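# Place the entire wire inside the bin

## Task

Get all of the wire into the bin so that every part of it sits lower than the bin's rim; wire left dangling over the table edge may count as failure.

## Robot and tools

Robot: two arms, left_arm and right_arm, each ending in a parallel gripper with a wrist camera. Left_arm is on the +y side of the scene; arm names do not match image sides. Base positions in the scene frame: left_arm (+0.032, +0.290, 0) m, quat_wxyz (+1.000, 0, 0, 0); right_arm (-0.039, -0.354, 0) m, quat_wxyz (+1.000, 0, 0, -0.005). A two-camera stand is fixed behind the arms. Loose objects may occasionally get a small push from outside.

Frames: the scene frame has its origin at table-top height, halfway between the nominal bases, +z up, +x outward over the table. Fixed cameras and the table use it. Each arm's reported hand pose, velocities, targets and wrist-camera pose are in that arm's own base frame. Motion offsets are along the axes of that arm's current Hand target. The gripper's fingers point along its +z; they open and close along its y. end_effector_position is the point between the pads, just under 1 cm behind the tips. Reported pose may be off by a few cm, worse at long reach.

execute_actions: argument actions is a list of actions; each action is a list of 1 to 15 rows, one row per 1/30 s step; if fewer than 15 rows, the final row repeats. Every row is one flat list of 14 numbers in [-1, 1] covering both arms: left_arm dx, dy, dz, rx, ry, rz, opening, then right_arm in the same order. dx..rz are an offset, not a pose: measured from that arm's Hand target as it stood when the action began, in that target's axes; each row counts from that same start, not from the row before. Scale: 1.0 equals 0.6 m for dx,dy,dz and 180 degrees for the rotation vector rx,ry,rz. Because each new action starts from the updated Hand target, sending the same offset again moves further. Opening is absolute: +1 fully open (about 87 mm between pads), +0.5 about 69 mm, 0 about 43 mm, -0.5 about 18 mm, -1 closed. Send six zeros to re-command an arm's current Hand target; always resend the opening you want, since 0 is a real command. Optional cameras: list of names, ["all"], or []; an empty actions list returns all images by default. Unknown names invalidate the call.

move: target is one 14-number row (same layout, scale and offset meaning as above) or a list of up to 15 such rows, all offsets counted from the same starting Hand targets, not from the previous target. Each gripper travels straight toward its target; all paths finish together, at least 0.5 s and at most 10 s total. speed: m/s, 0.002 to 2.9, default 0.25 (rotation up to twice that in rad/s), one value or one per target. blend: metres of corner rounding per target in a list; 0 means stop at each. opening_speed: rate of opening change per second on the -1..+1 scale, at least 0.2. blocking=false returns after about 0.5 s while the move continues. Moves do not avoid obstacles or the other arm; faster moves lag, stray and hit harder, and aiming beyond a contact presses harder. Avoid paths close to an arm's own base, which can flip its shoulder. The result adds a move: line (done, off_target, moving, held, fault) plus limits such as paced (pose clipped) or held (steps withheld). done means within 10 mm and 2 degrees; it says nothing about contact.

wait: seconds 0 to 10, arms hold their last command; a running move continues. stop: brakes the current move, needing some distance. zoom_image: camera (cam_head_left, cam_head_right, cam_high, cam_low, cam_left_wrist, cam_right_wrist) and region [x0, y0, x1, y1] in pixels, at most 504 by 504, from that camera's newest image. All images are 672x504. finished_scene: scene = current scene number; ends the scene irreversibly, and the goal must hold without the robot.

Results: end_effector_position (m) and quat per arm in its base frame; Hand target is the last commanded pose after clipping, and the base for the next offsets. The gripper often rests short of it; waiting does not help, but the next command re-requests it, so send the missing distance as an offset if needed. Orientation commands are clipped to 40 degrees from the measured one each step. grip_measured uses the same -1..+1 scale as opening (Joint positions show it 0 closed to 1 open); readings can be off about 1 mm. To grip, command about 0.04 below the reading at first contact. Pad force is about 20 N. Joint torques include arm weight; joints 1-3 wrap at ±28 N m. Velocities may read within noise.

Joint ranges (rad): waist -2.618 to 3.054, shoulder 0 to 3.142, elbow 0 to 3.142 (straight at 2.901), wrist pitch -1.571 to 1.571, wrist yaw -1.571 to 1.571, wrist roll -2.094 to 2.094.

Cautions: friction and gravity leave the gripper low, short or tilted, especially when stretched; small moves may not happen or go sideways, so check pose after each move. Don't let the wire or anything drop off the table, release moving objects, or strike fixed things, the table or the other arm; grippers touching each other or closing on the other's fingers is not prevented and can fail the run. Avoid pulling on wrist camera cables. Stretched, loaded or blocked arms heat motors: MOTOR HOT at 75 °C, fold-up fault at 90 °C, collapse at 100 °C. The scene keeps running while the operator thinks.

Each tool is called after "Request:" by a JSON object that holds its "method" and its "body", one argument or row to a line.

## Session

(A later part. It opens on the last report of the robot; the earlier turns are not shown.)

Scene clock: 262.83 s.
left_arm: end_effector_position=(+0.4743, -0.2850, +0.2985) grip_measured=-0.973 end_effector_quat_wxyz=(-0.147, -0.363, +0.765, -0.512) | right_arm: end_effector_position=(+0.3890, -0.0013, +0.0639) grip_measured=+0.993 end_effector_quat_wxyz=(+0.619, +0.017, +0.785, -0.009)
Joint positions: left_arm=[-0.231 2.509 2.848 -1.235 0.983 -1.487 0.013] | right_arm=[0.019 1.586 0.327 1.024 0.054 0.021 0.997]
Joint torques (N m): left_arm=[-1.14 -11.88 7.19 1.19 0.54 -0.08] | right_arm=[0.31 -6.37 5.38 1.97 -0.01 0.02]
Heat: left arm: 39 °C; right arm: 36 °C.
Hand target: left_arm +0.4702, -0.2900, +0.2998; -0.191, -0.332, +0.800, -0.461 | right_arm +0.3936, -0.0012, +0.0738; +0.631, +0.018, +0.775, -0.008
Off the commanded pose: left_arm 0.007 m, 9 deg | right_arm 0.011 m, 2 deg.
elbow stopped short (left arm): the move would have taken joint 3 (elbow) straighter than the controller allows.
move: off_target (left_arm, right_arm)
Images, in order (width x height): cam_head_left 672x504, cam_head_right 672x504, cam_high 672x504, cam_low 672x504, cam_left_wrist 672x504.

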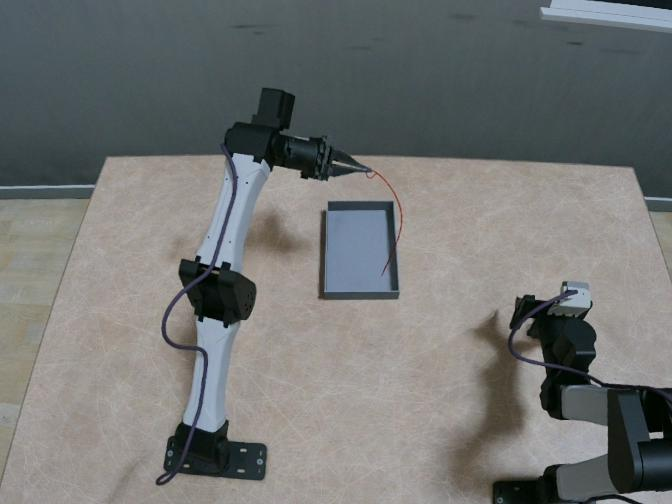

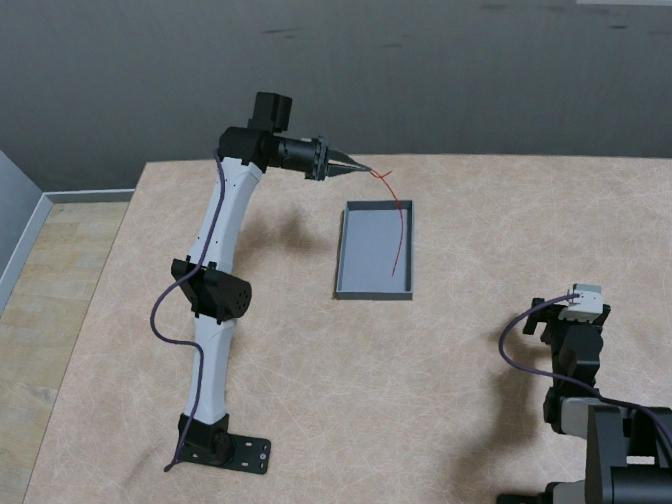

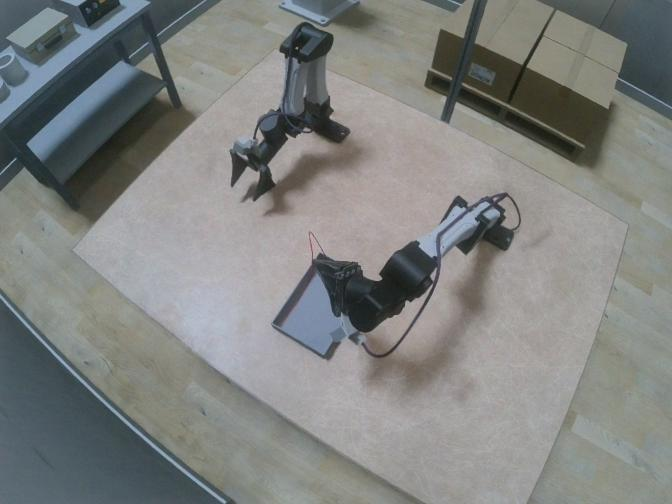

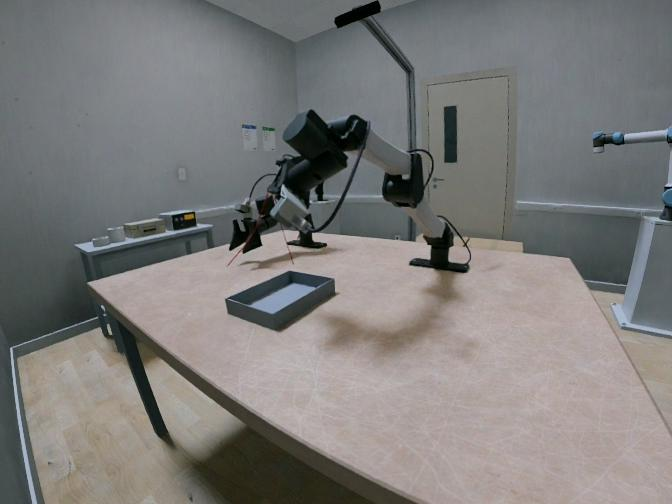

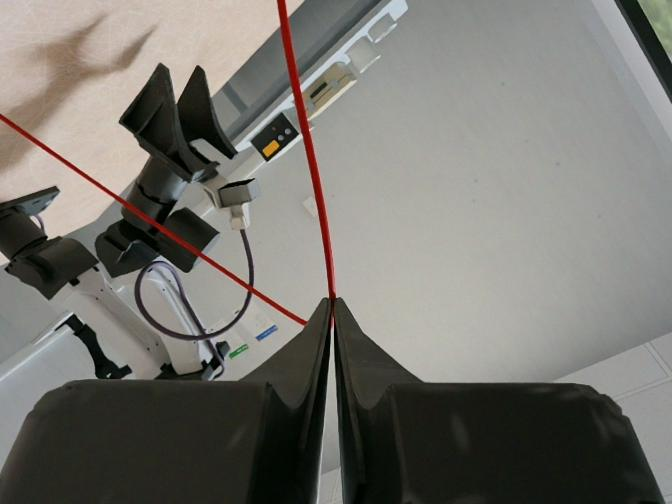

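Request:
{"method": "move", "body": {
  "target": [0.1057,0.0947,-0.12,0,0,0.1667,-1,0,0,0,0,0,0,1],
  "speed": 0.15,
  "cameras": ["cam_head_left","cam_head_right","cam_high","cam_low"]
}}

Request:
{"method": "zoom_image", "body": {
  "camera": "cam_low",
  "region": [200, 120, 420, 340]
}}

Request:
{"method": "zoom_image", "body": {
  "camera": "cam_high",
  "region": [230, 160, 430, 370]
}}

Request:
{"method": "zoom_image", "body": {
  "camera": "cam_head_left",
  "region": [310, 140, 430, 310]
}}

Request:
{"method": "zoom_image", "body": {
  "camera": "cam_head_right",
  "region": [320, 140, 440, 310]
}}

Scene clock: 329.87 s.
left_arm: end_effector_position=(+0.3922, -0.2342, +0.3285) grip_measured=-0.973 end_effector_quat_wxyz=(-0.038, -0.138, +0.845, -0.515) | right_arm: end_effector_position=(+0.3890, -0.0013, +0.0639) grip_measured=+0.993 end_effector_quat_wxyz=(+0.619, +0.017, +0.785, -0.009)
Joint positions: left_arm=[-0.169 2.295 2.727 -1.553 1.026 -0.75 0.013] | right_arm=[0.019 1.586 0.327 1.024 0.054 0.021 0.997]
Joint torques (N m): left_arm=[0.59 -13.91 4.51 0.93 0.57 0.02] | right_arm=[0.28 -6.32 5.38 1.96 0 0.02]
Motor temperatures (°C): left_arm=[22 45 37 26 23 21 22] | right_arm=[18 31 35 37 23 21 19]
Heat: left arm: 45 °C; right arm: 37 °C.
Hand target: left_arm +0.3852, -0.2300, +0.3401; -0.065, -0.113, +0.859, -0.495 | right_arm +0.3936, -0.0012, +0.0738; +0.631, +0.018, +0.775, -0.008
Off the commanded pose: left_arm 0.014 m, 5 deg | right_arm 0.011 m, 2 deg.
joint sent to its limit (left arm) — joint 4 (wrist pitch), lower limit. The joint targets are off in orientation, not in position.
move: off_target (left_arm, right_arm)
Images, in order (width x height): cam_head_left 672x504, cam_head_right 672x504, cam_high 672x504, cam_low 672x504.

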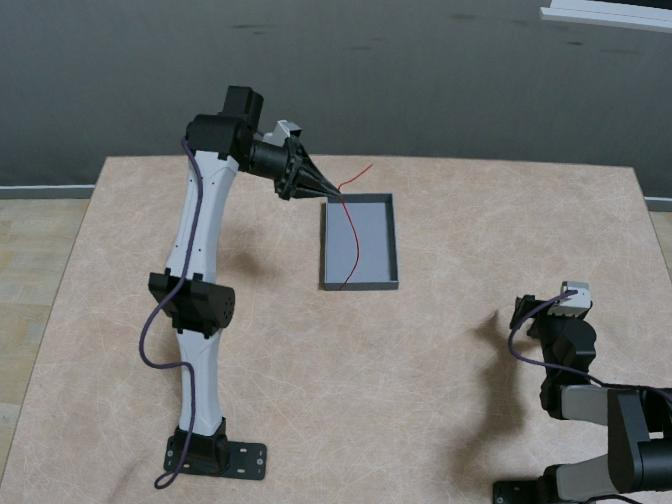

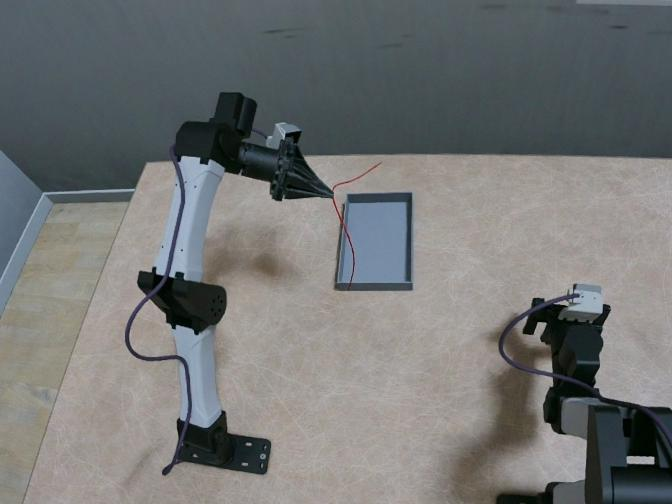

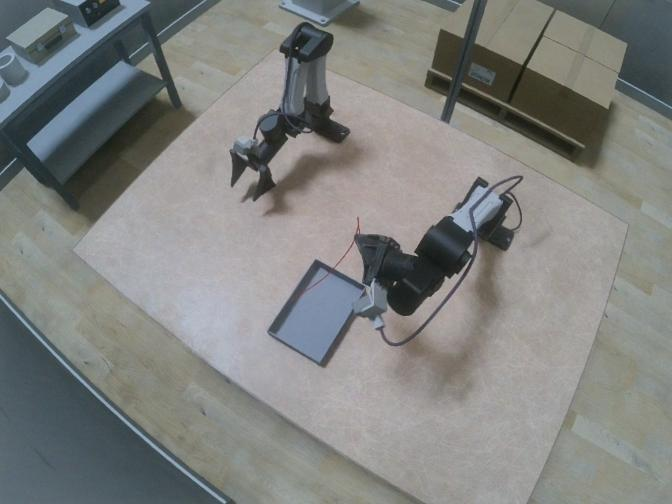

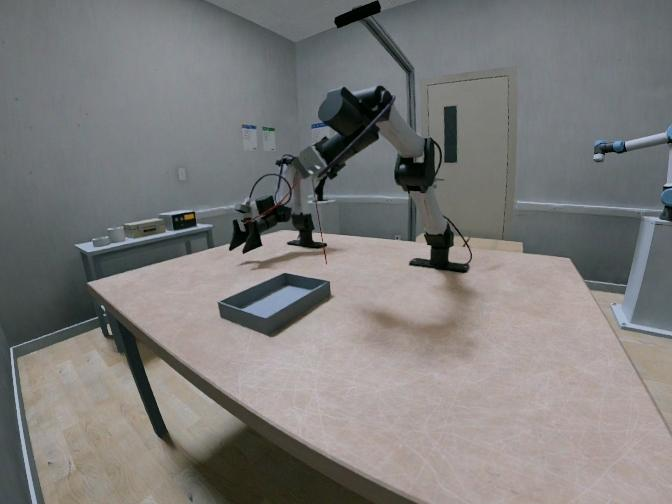

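Scaled by 2.291.

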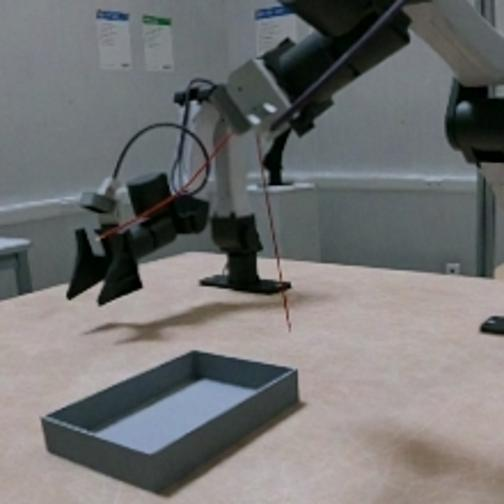

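Scaled by 2.400.

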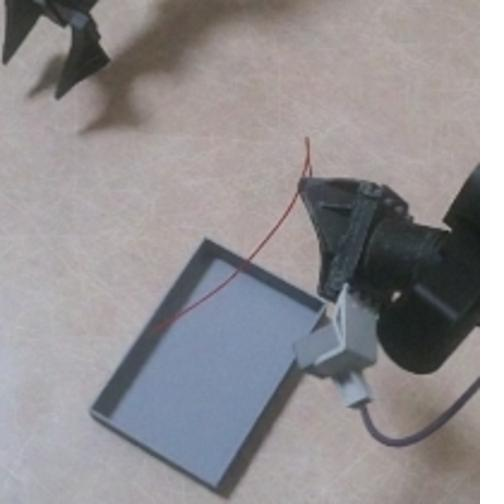

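Scaled by 2.965.

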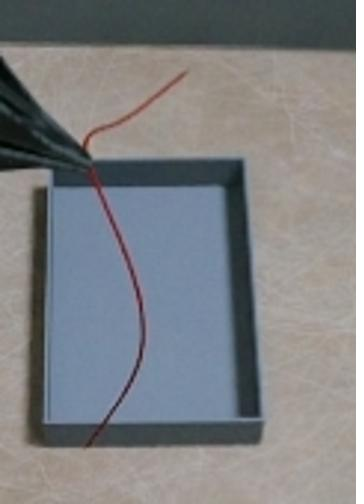

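Scaled by 2.965.

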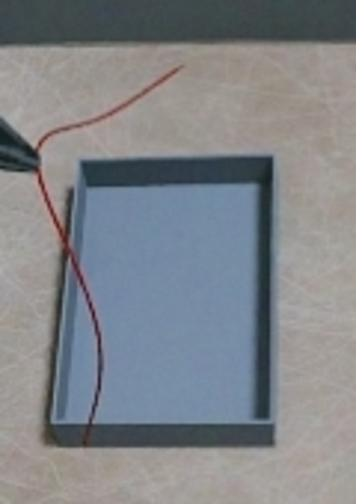

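Request:
{"method": "move", "body": {
  "target": [
    [0.0168,-0.0627,-0.0375,0.059,-0.064,-0.032,-1,0,0,0,0,0,0,1],
    [-0.0835,-0.1068,-0.0087,0.1187,-0.1282,-0.064,-1,0,0,0,0,0,0,1]
  ],
  "speed": 0.15,
  "blend": [0.01,0],
  "cameras": ["cam_head_left","cam_head_right","cam_high","cam_low"]
}}

Request:
{"method": "zoom_image", "body": {
  "camera": "cam_low",
  "region": [200, 120, 420, 340]
}}

Request:
{"method": "zoom_image", "body": {
  "camera": "cam_high",
  "region": [230, 160, 430, 370]
}}

Request:
{"method": "zoom_image", "body": {
  "camera": "cam_head_left",
  "region": [310, 140, 430, 310]
}}

Request:
{"method": "zoom_image", "body": {
  "camera": "cam_head_right",
  "region": [320, 140, 440, 310]
}}

Scene clock: 378.53 s.
left_arm: end_effector_position=(+0.4583, -0.2474, +0.3748) grip_measured=-0.973 end_effector_quat_wxyz=(+0.077, -0.311, +0.736, -0.597) | right_arm: end_effector_position=(+0.3890, -0.0013, +0.0639) grip_measured=+0.993 end_effector_quat_wxyz=(+0.619, +0.017, +0.785, -0.009)
Joint positions: left_arm=[-0.192 1.905 1.984 -0.49 0.807 -1.538 0.013] | right_arm=[0.019 1.586 0.327 1.024 0.054 0.021 0.997]
Joint torques (N m): left_arm=[-1.03 -12.3 6.09 1.88 0.11 -0.07] | right_arm=[0.32 -6.39 5.38 1.97 0 0.02]
Heat: left arm: 46 °C; right arm: 38 °C.
Hand target: left_arm +0.4501, -0.2501, +0.3849; +0.080, -0.304, +0.733, -0.603 | right_arm +0.3936, -0.0012, +0.0738; +0.631, +0.018, +0.775, -0.008
Off the commanded pose: left_arm 0.013 m, 1 deg | right_arm 0.011 m, 2 deg.
move: off_target (left_arm, right_arm)
Images, in order (width x height): cam_head_left 672x504, cam_head_right 672x504, cam_high 672x504, cam_low 672x504.

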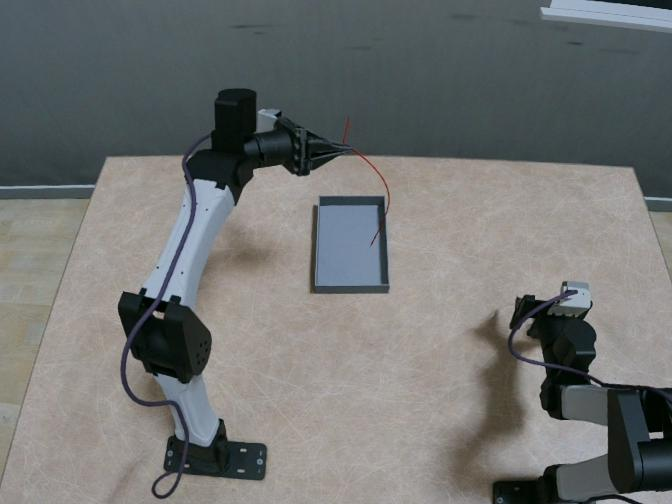

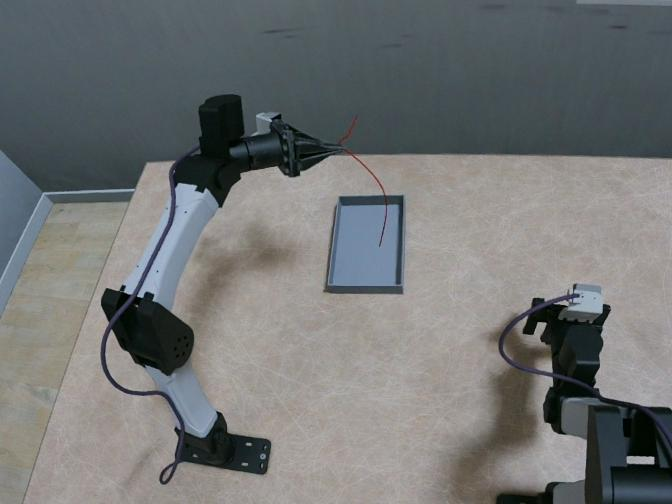

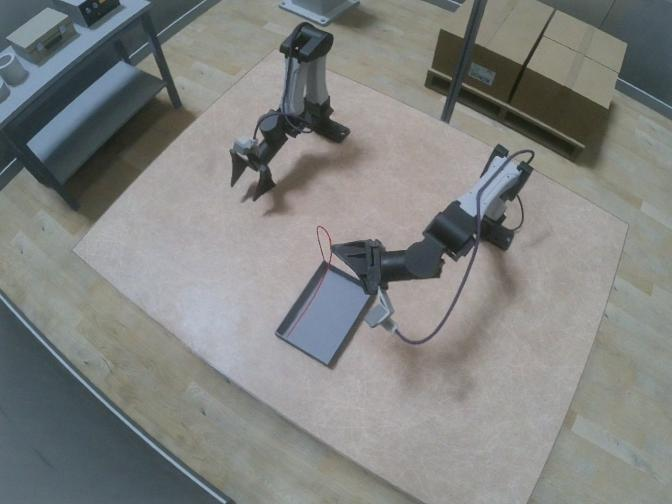

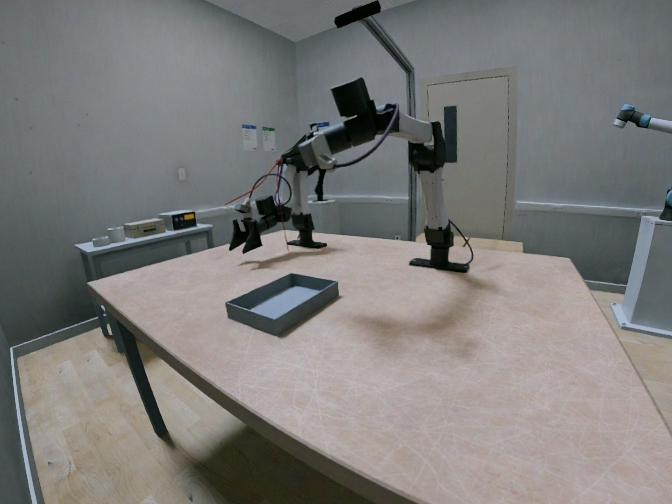

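Scaled by 2.291.

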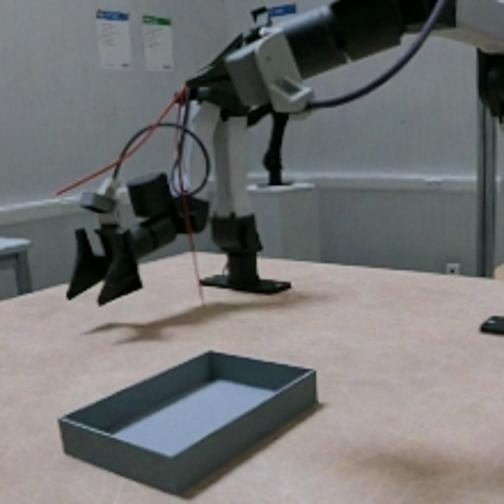

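Scaled by 2.400.

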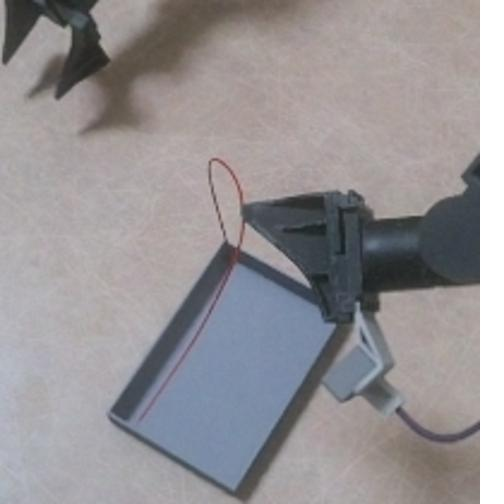

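Scaled by 2.965.

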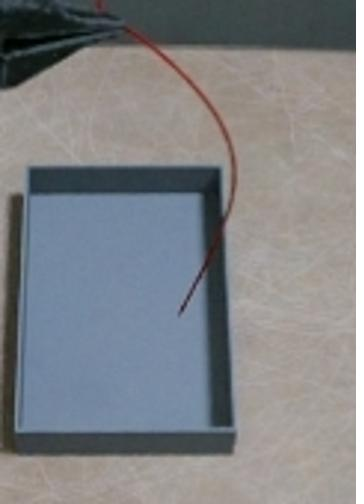

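Scaled by 2.965.

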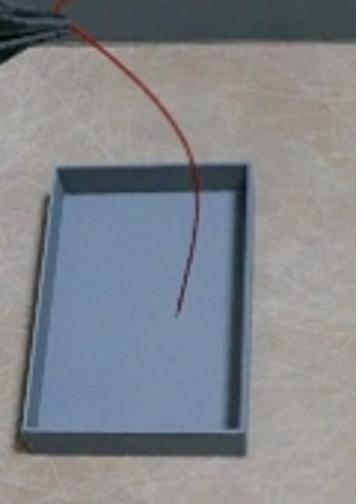

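Request:
{"method": "move", "body": {
  "target": [-0.006,0.165,0.05,0,0,0,-1,0,0,0,0,0,0,1],
  "speed": 0.12,
  "cameras": ["cam_head_left","cam_head_right","cam_high","cam_low"]
}}

Request:
{"method": "zoom_image", "body": {
  "camera": "cam_low",
  "region": [200, 120, 420, 340]
}}

Request:
{"method": "zoom_image", "body": {
  "camera": "cam_high",
  "region": [230, 160, 430, 370]
}}

Request:
{"method": "zoom_image", "body": {
  "camera": "cam_head_left",
  "region": [310, 140, 430, 310]
}}

Request:
{"method": "zoom_image", "body": {
  "camera": "cam_head_right",
  "region": [320, 140, 440, 310]
}}

Scene clock: 393.07 s.
left_arm: end_effector_position=(+0.4381, -0.2622, +0.2740) grip_measured=-0.973 end_effector_quat_wxyz=(+0.074, -0.310, +0.736, -0.597) | right_arm: end_effector_position=(+0.3890, -0.0013, +0.0639) grip_measured=+0.993 end_effector_quat_wxyz=(+0.619, +0.017, +0.785, -0.009)
Joint positions: left_arm=[-0.236 1.799 1.437 -0.033 0.773 -1.562 0.013] | right_arm=[0.019 1.586 0.327 1.024 0.054 0.021 0.997]
Joint torques (N m): left_arm=[-1.05 -11.51 6.53 1.94 0.06 -0.1] | right_arm=[0.34 -6.39 5.37 1.97 -0.01 0.02]
Heat: left arm: 48 °C; right arm: 38 °C.
Hand target: left_arm +0.4330, -0.2645, +0.2838; +0.079, -0.304, +0.733, -0.603 | right_arm +0.3936, -0.0012, +0.0738; +0.631, +0.018, +0.775, -0.008
Off the commanded pose: left_arm 0.011 m, 1 deg | right_arm 0.011 m, 2 deg.
move: off_target (left_arm, right_arm)
Images, in order (width x height): cam_head_left 672x504, cam_head_right 672x504, cam_high 672x504, cam_low 672x504.

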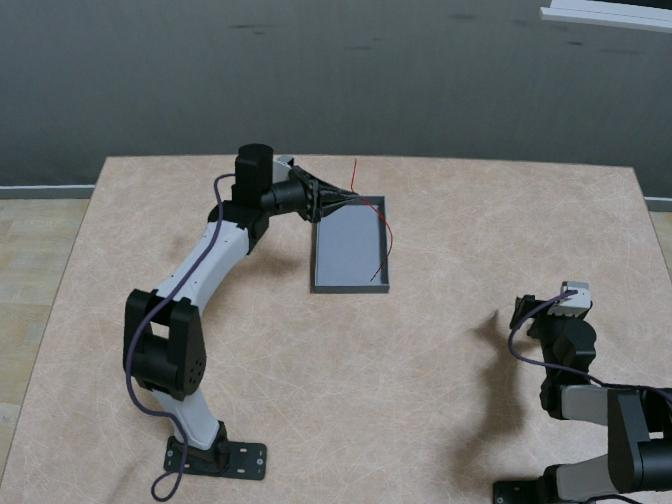

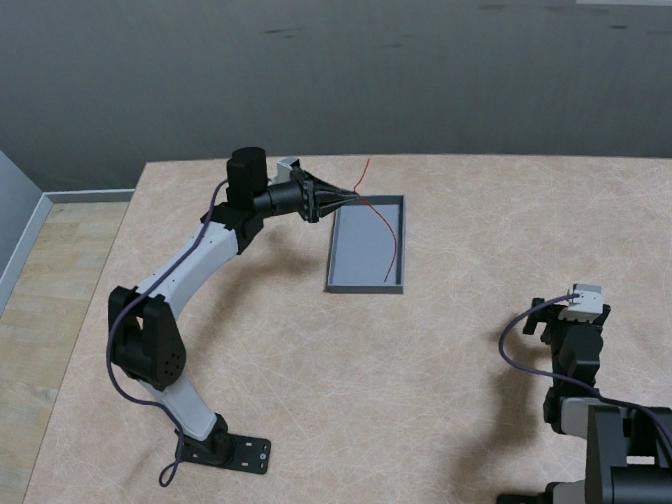

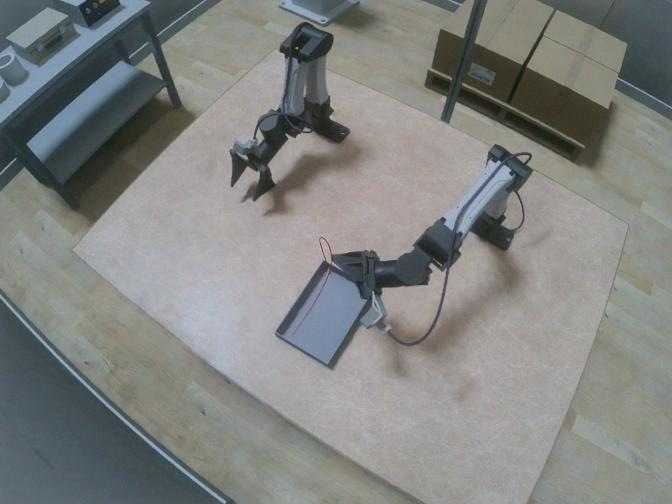

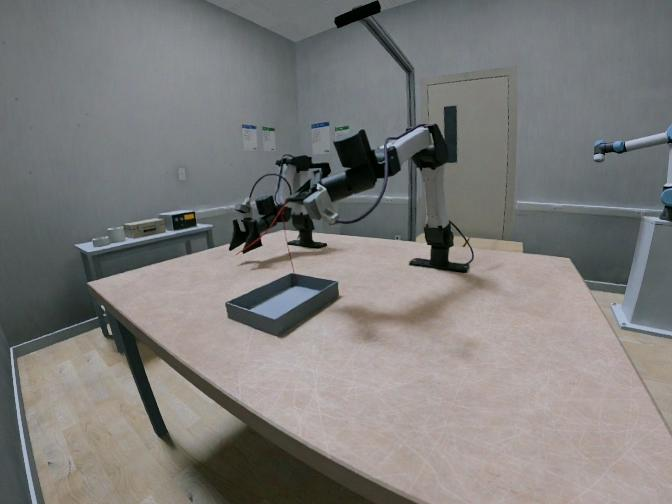

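Scaled by 2.291.

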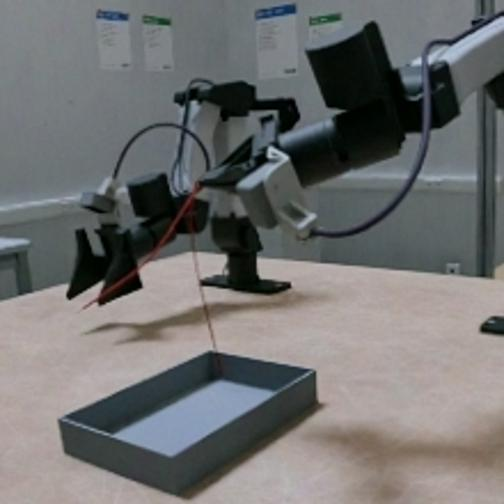

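Scaled by 2.400.

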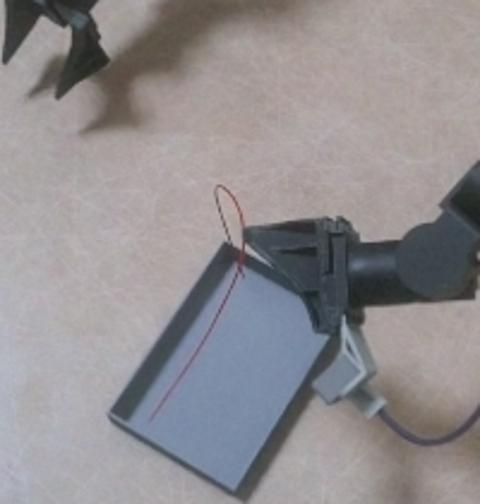

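Scaled by 2.965.

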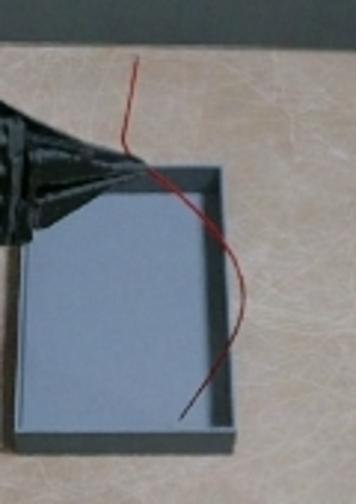

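Scaled by 2.965.

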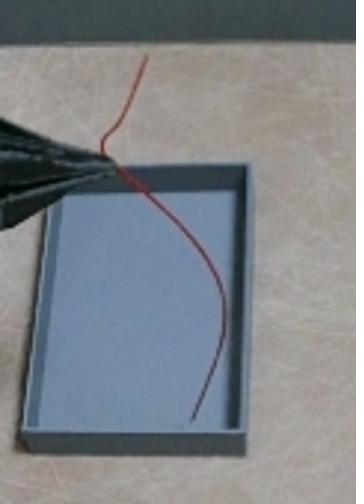

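Request:
{"method": "move", "body": {
  "target": [
    [-0.0104,0.0389,0.0108,0,0,0,-1,0,0,0,0,0,0,1],
    [-0.0104,0.0389,0.0108,0,0,-0.122,-1,0,0,0,0,0,0,1]
  ],
  "speed": 0.12,
  "cameras": ["cam_head_left","cam_head_right","cam_high","cam_low"]
}}

Request:
{"method": "zoom_image", "body": {
  "camera": "cam_low",
  "region": [200, 120, 420, 340]
}}

Request:
{"method": "zoom_image", "body": {
  "camera": "cam_high",
  "region": [230, 160, 430, 370]
}}

Request:
{"method": "zoom_image", "body": {
  "camera": "cam_head_left",
  "region": [310, 140, 430, 310]
}}

Request:
{"method": "zoom_image", "body": {
  "camera": "cam_head_right",
  "region": [320, 140, 440, 310]
}}

Scene clock: 410.10 s.
left_arm: end_effector_position=(+0.4384, -0.2621, +0.2499) grip_measured=-0.973 end_effector_quat_wxyz=(-0.040, -0.443, +0.664, -0.601) | right_arm: end_effector_position=(+0.3890, -0.0013, +0.0639) grip_measured=+0.993 end_effector_quat_wxyz=(+0.619, +0.017, +0.785, -0.009)
Joint positions: left_arm=[-0.241 1.798 1.281 0.127 0.768 -1.947 0.013] | right_arm=[0.019 1.586 0.327 1.024 0.054 0.021 0.997]
Joint torques (N m): left_arm=[-1.1 -11.32 6.02 1.88 0.06 -0.11] | right_arm=[0.31 -6.35 5.34 1.97 0 0.01]
Heat: left arm: 49 °C; right arm: 38 °C.
Hand target: left_arm +0.4330, -0.2644, +0.2589; -0.037, -0.438, +0.662, -0.607 | right_arm +0.3936, -0.0012, +0.0738; +0.631, +0.018, +0.775, -0.008
Off the commanded pose: left_arm 0.011 m, 1 deg | right_arm 0.011 m, 2 deg.
move: off_target (left_arm, right_arm)
Images, in order (width x height): cam_head_left 672x504, cam_head_right 672x504, cam_high 672x504, cam_low 672x504.

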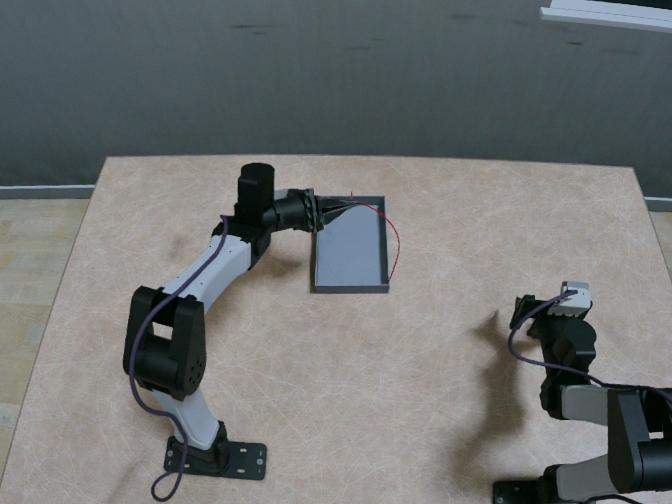

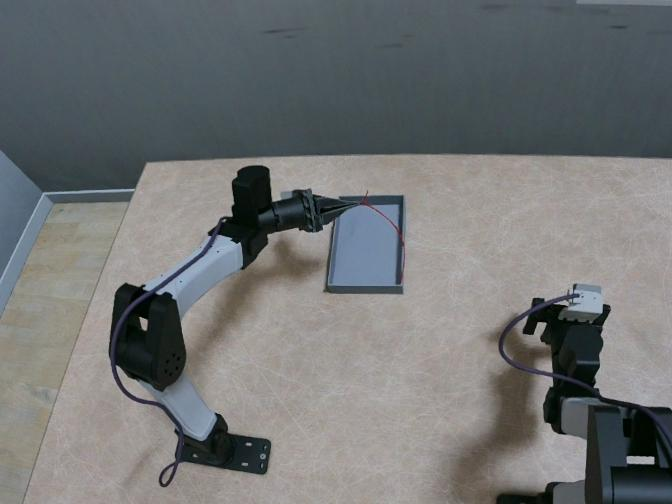

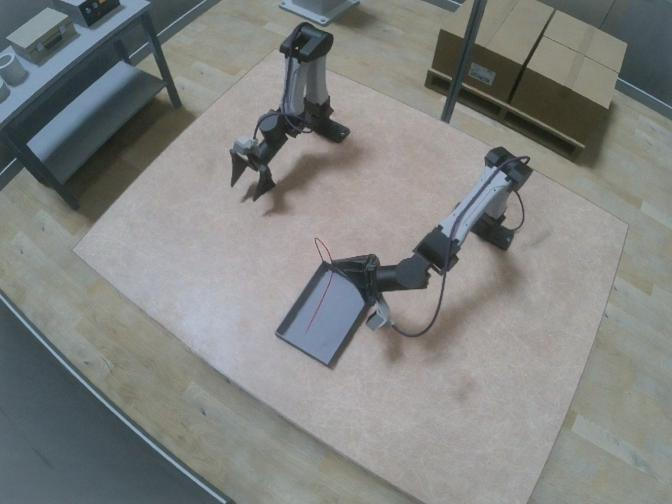

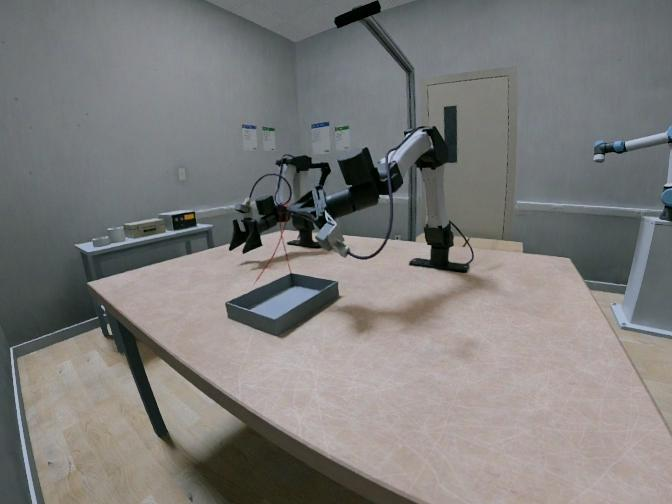

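Scaled by 2.291.

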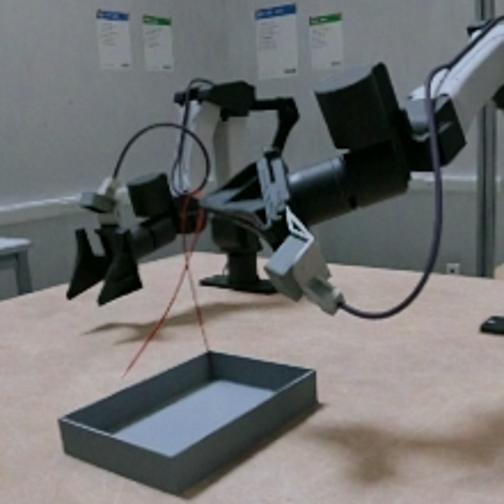

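Scaled by 2.400.

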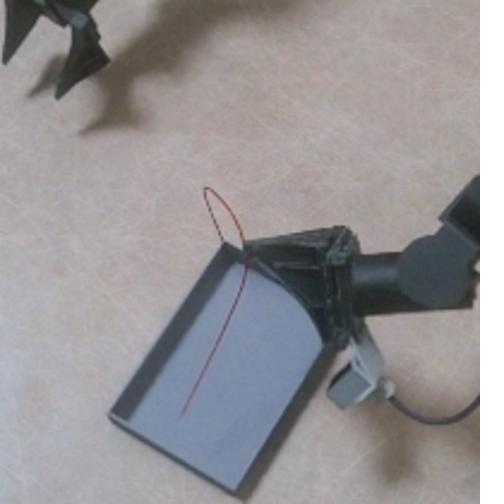

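Scaled by 2.965.

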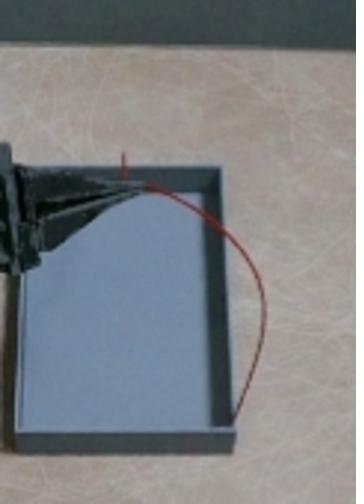

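Scaled by 2.965.

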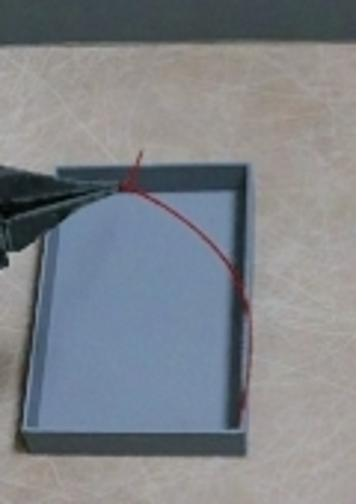

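Request:
{"method": "move", "body": {
  "target": [
    [0.029,-0.0386,-0.013,0,0,0,-1,0,0,0,0,0,0,1],
    [-0.032,-0.0727,-0.0487,0,0,0,-1,0,0,0,0,0,0,1],
    [-0.0612,-0.0342,-0.0357,0,0,0,-1,0,0,0,0,0,0,1]
  ],
  "speed": 0.12,
  "blend": [0.01,0.01,0],
  "cameras": ["cam_head_left","cam_head_right","cam_high","cam_low"]
}}

Request:
{"method": "zoom_image", "body": {
  "camera": "cam_low",
  "region": [200, 120, 420, 340]
}}

Request:
{"method": "zoom_image", "body": {
  "camera": "cam_high",
  "region": [230, 160, 430, 370]
}}

Request:
{"method": "zoom_image", "body": {
  "camera": "cam_head_left",
  "region": [310, 140, 430, 310]
}}

Request:
{"method": "zoom_image", "body": {
  "camera": "cam_head_right",
  "region": [320, 140, 440, 310]
}}

Scene clock: 430.67 s.
left_arm: end_effector_position=(+0.4589, -0.2243, +0.2629) grip_measured=-0.973 end_effector_quat_wxyz=(-0.032, -0.441, +0.660, -0.607) | right_arm: end_effector_position=(+0.3890, -0.0013, +0.0639) grip_measured=+0.993 end_effector_quat_wxyz=(+0.619, +0.017, +0.785, -0.009)
Joint positions: left_arm=[-0.14 1.829 1.369 0.054 0.853 -1.899 0.013] | right_arm=[0.019 1.586 0.327 1.024 0.054 0.021 0.997]
Joint torques (N m): left_arm=[-0.1 -8.68 6.48 1.85 0.23 0.04] | right_arm=[0.32 -6.37 5.37 1.98 -0.01 0.03]
Heat: left arm: 49 °C; right arm: 38 °C.
Hand target: left_arm +0.4579, -0.2244, +0.2590; -0.037, -0.438, +0.662, -0.607 | right_arm +0.3936, -0.0012, +0.0738; +0.631, +0.018, +0.775, -0.008
Off the commanded pose: left_arm 0.004 m, 1 deg | right_arm 0.011 m, 2 deg.
move: off_target (right_arm)
Images, in order (width x height): cam_head_left 672x504, cam_head_right 672x504, cam_high 672x504, cam_low 672x504.

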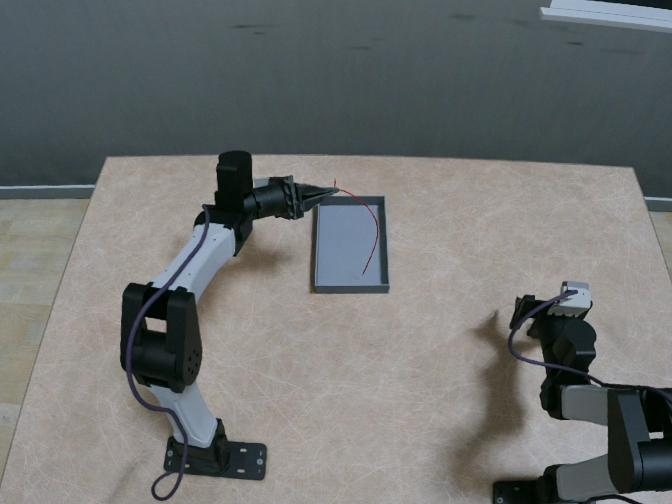

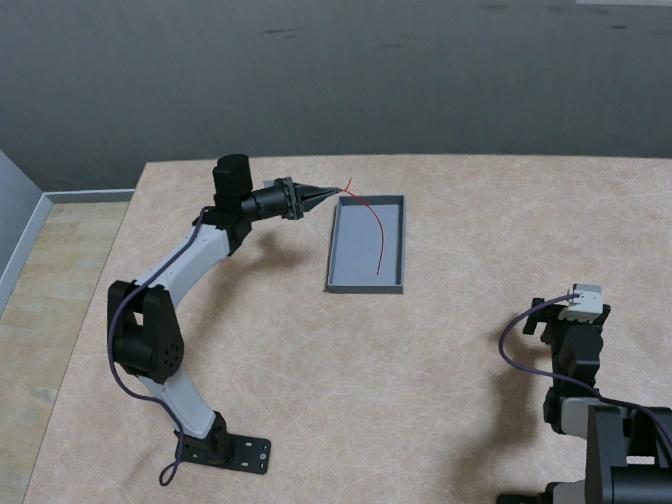

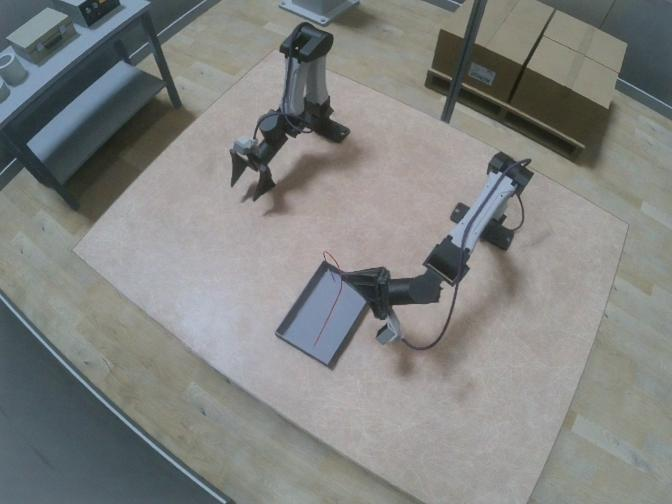

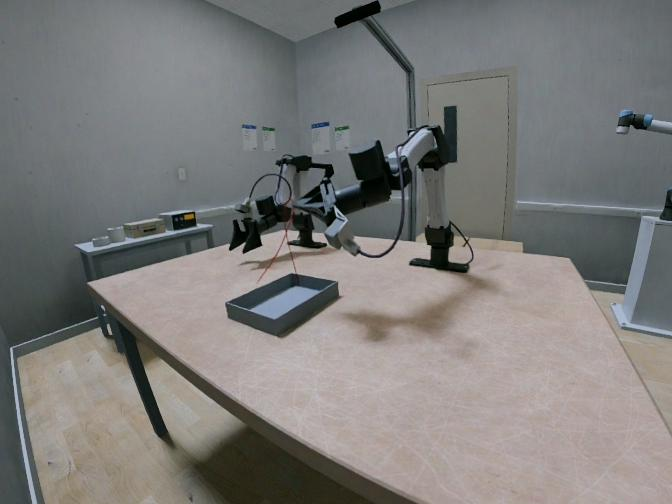

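Scaled by 2.291.

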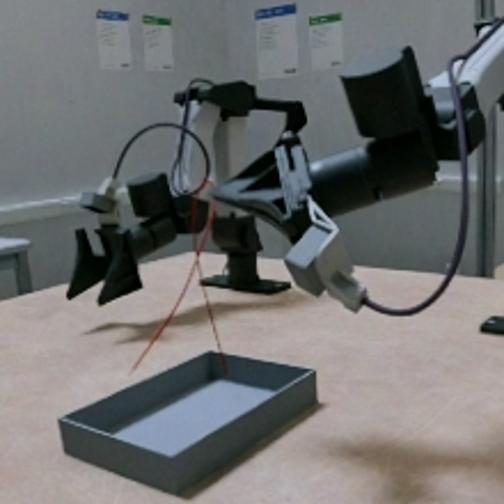

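Scaled by 2.400.

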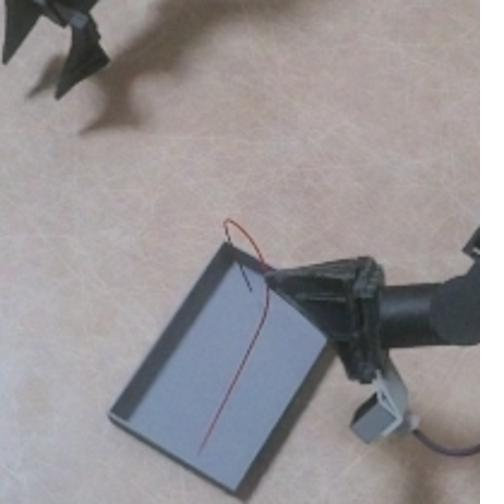

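Scaled by 2.965.

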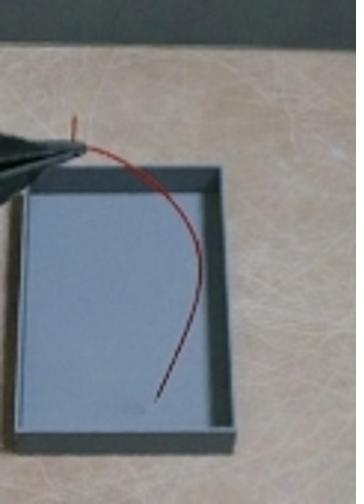

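Scaled by 2.965.

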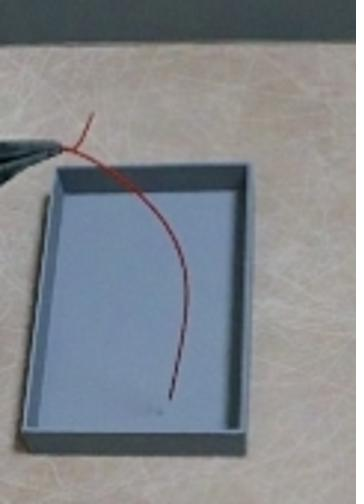

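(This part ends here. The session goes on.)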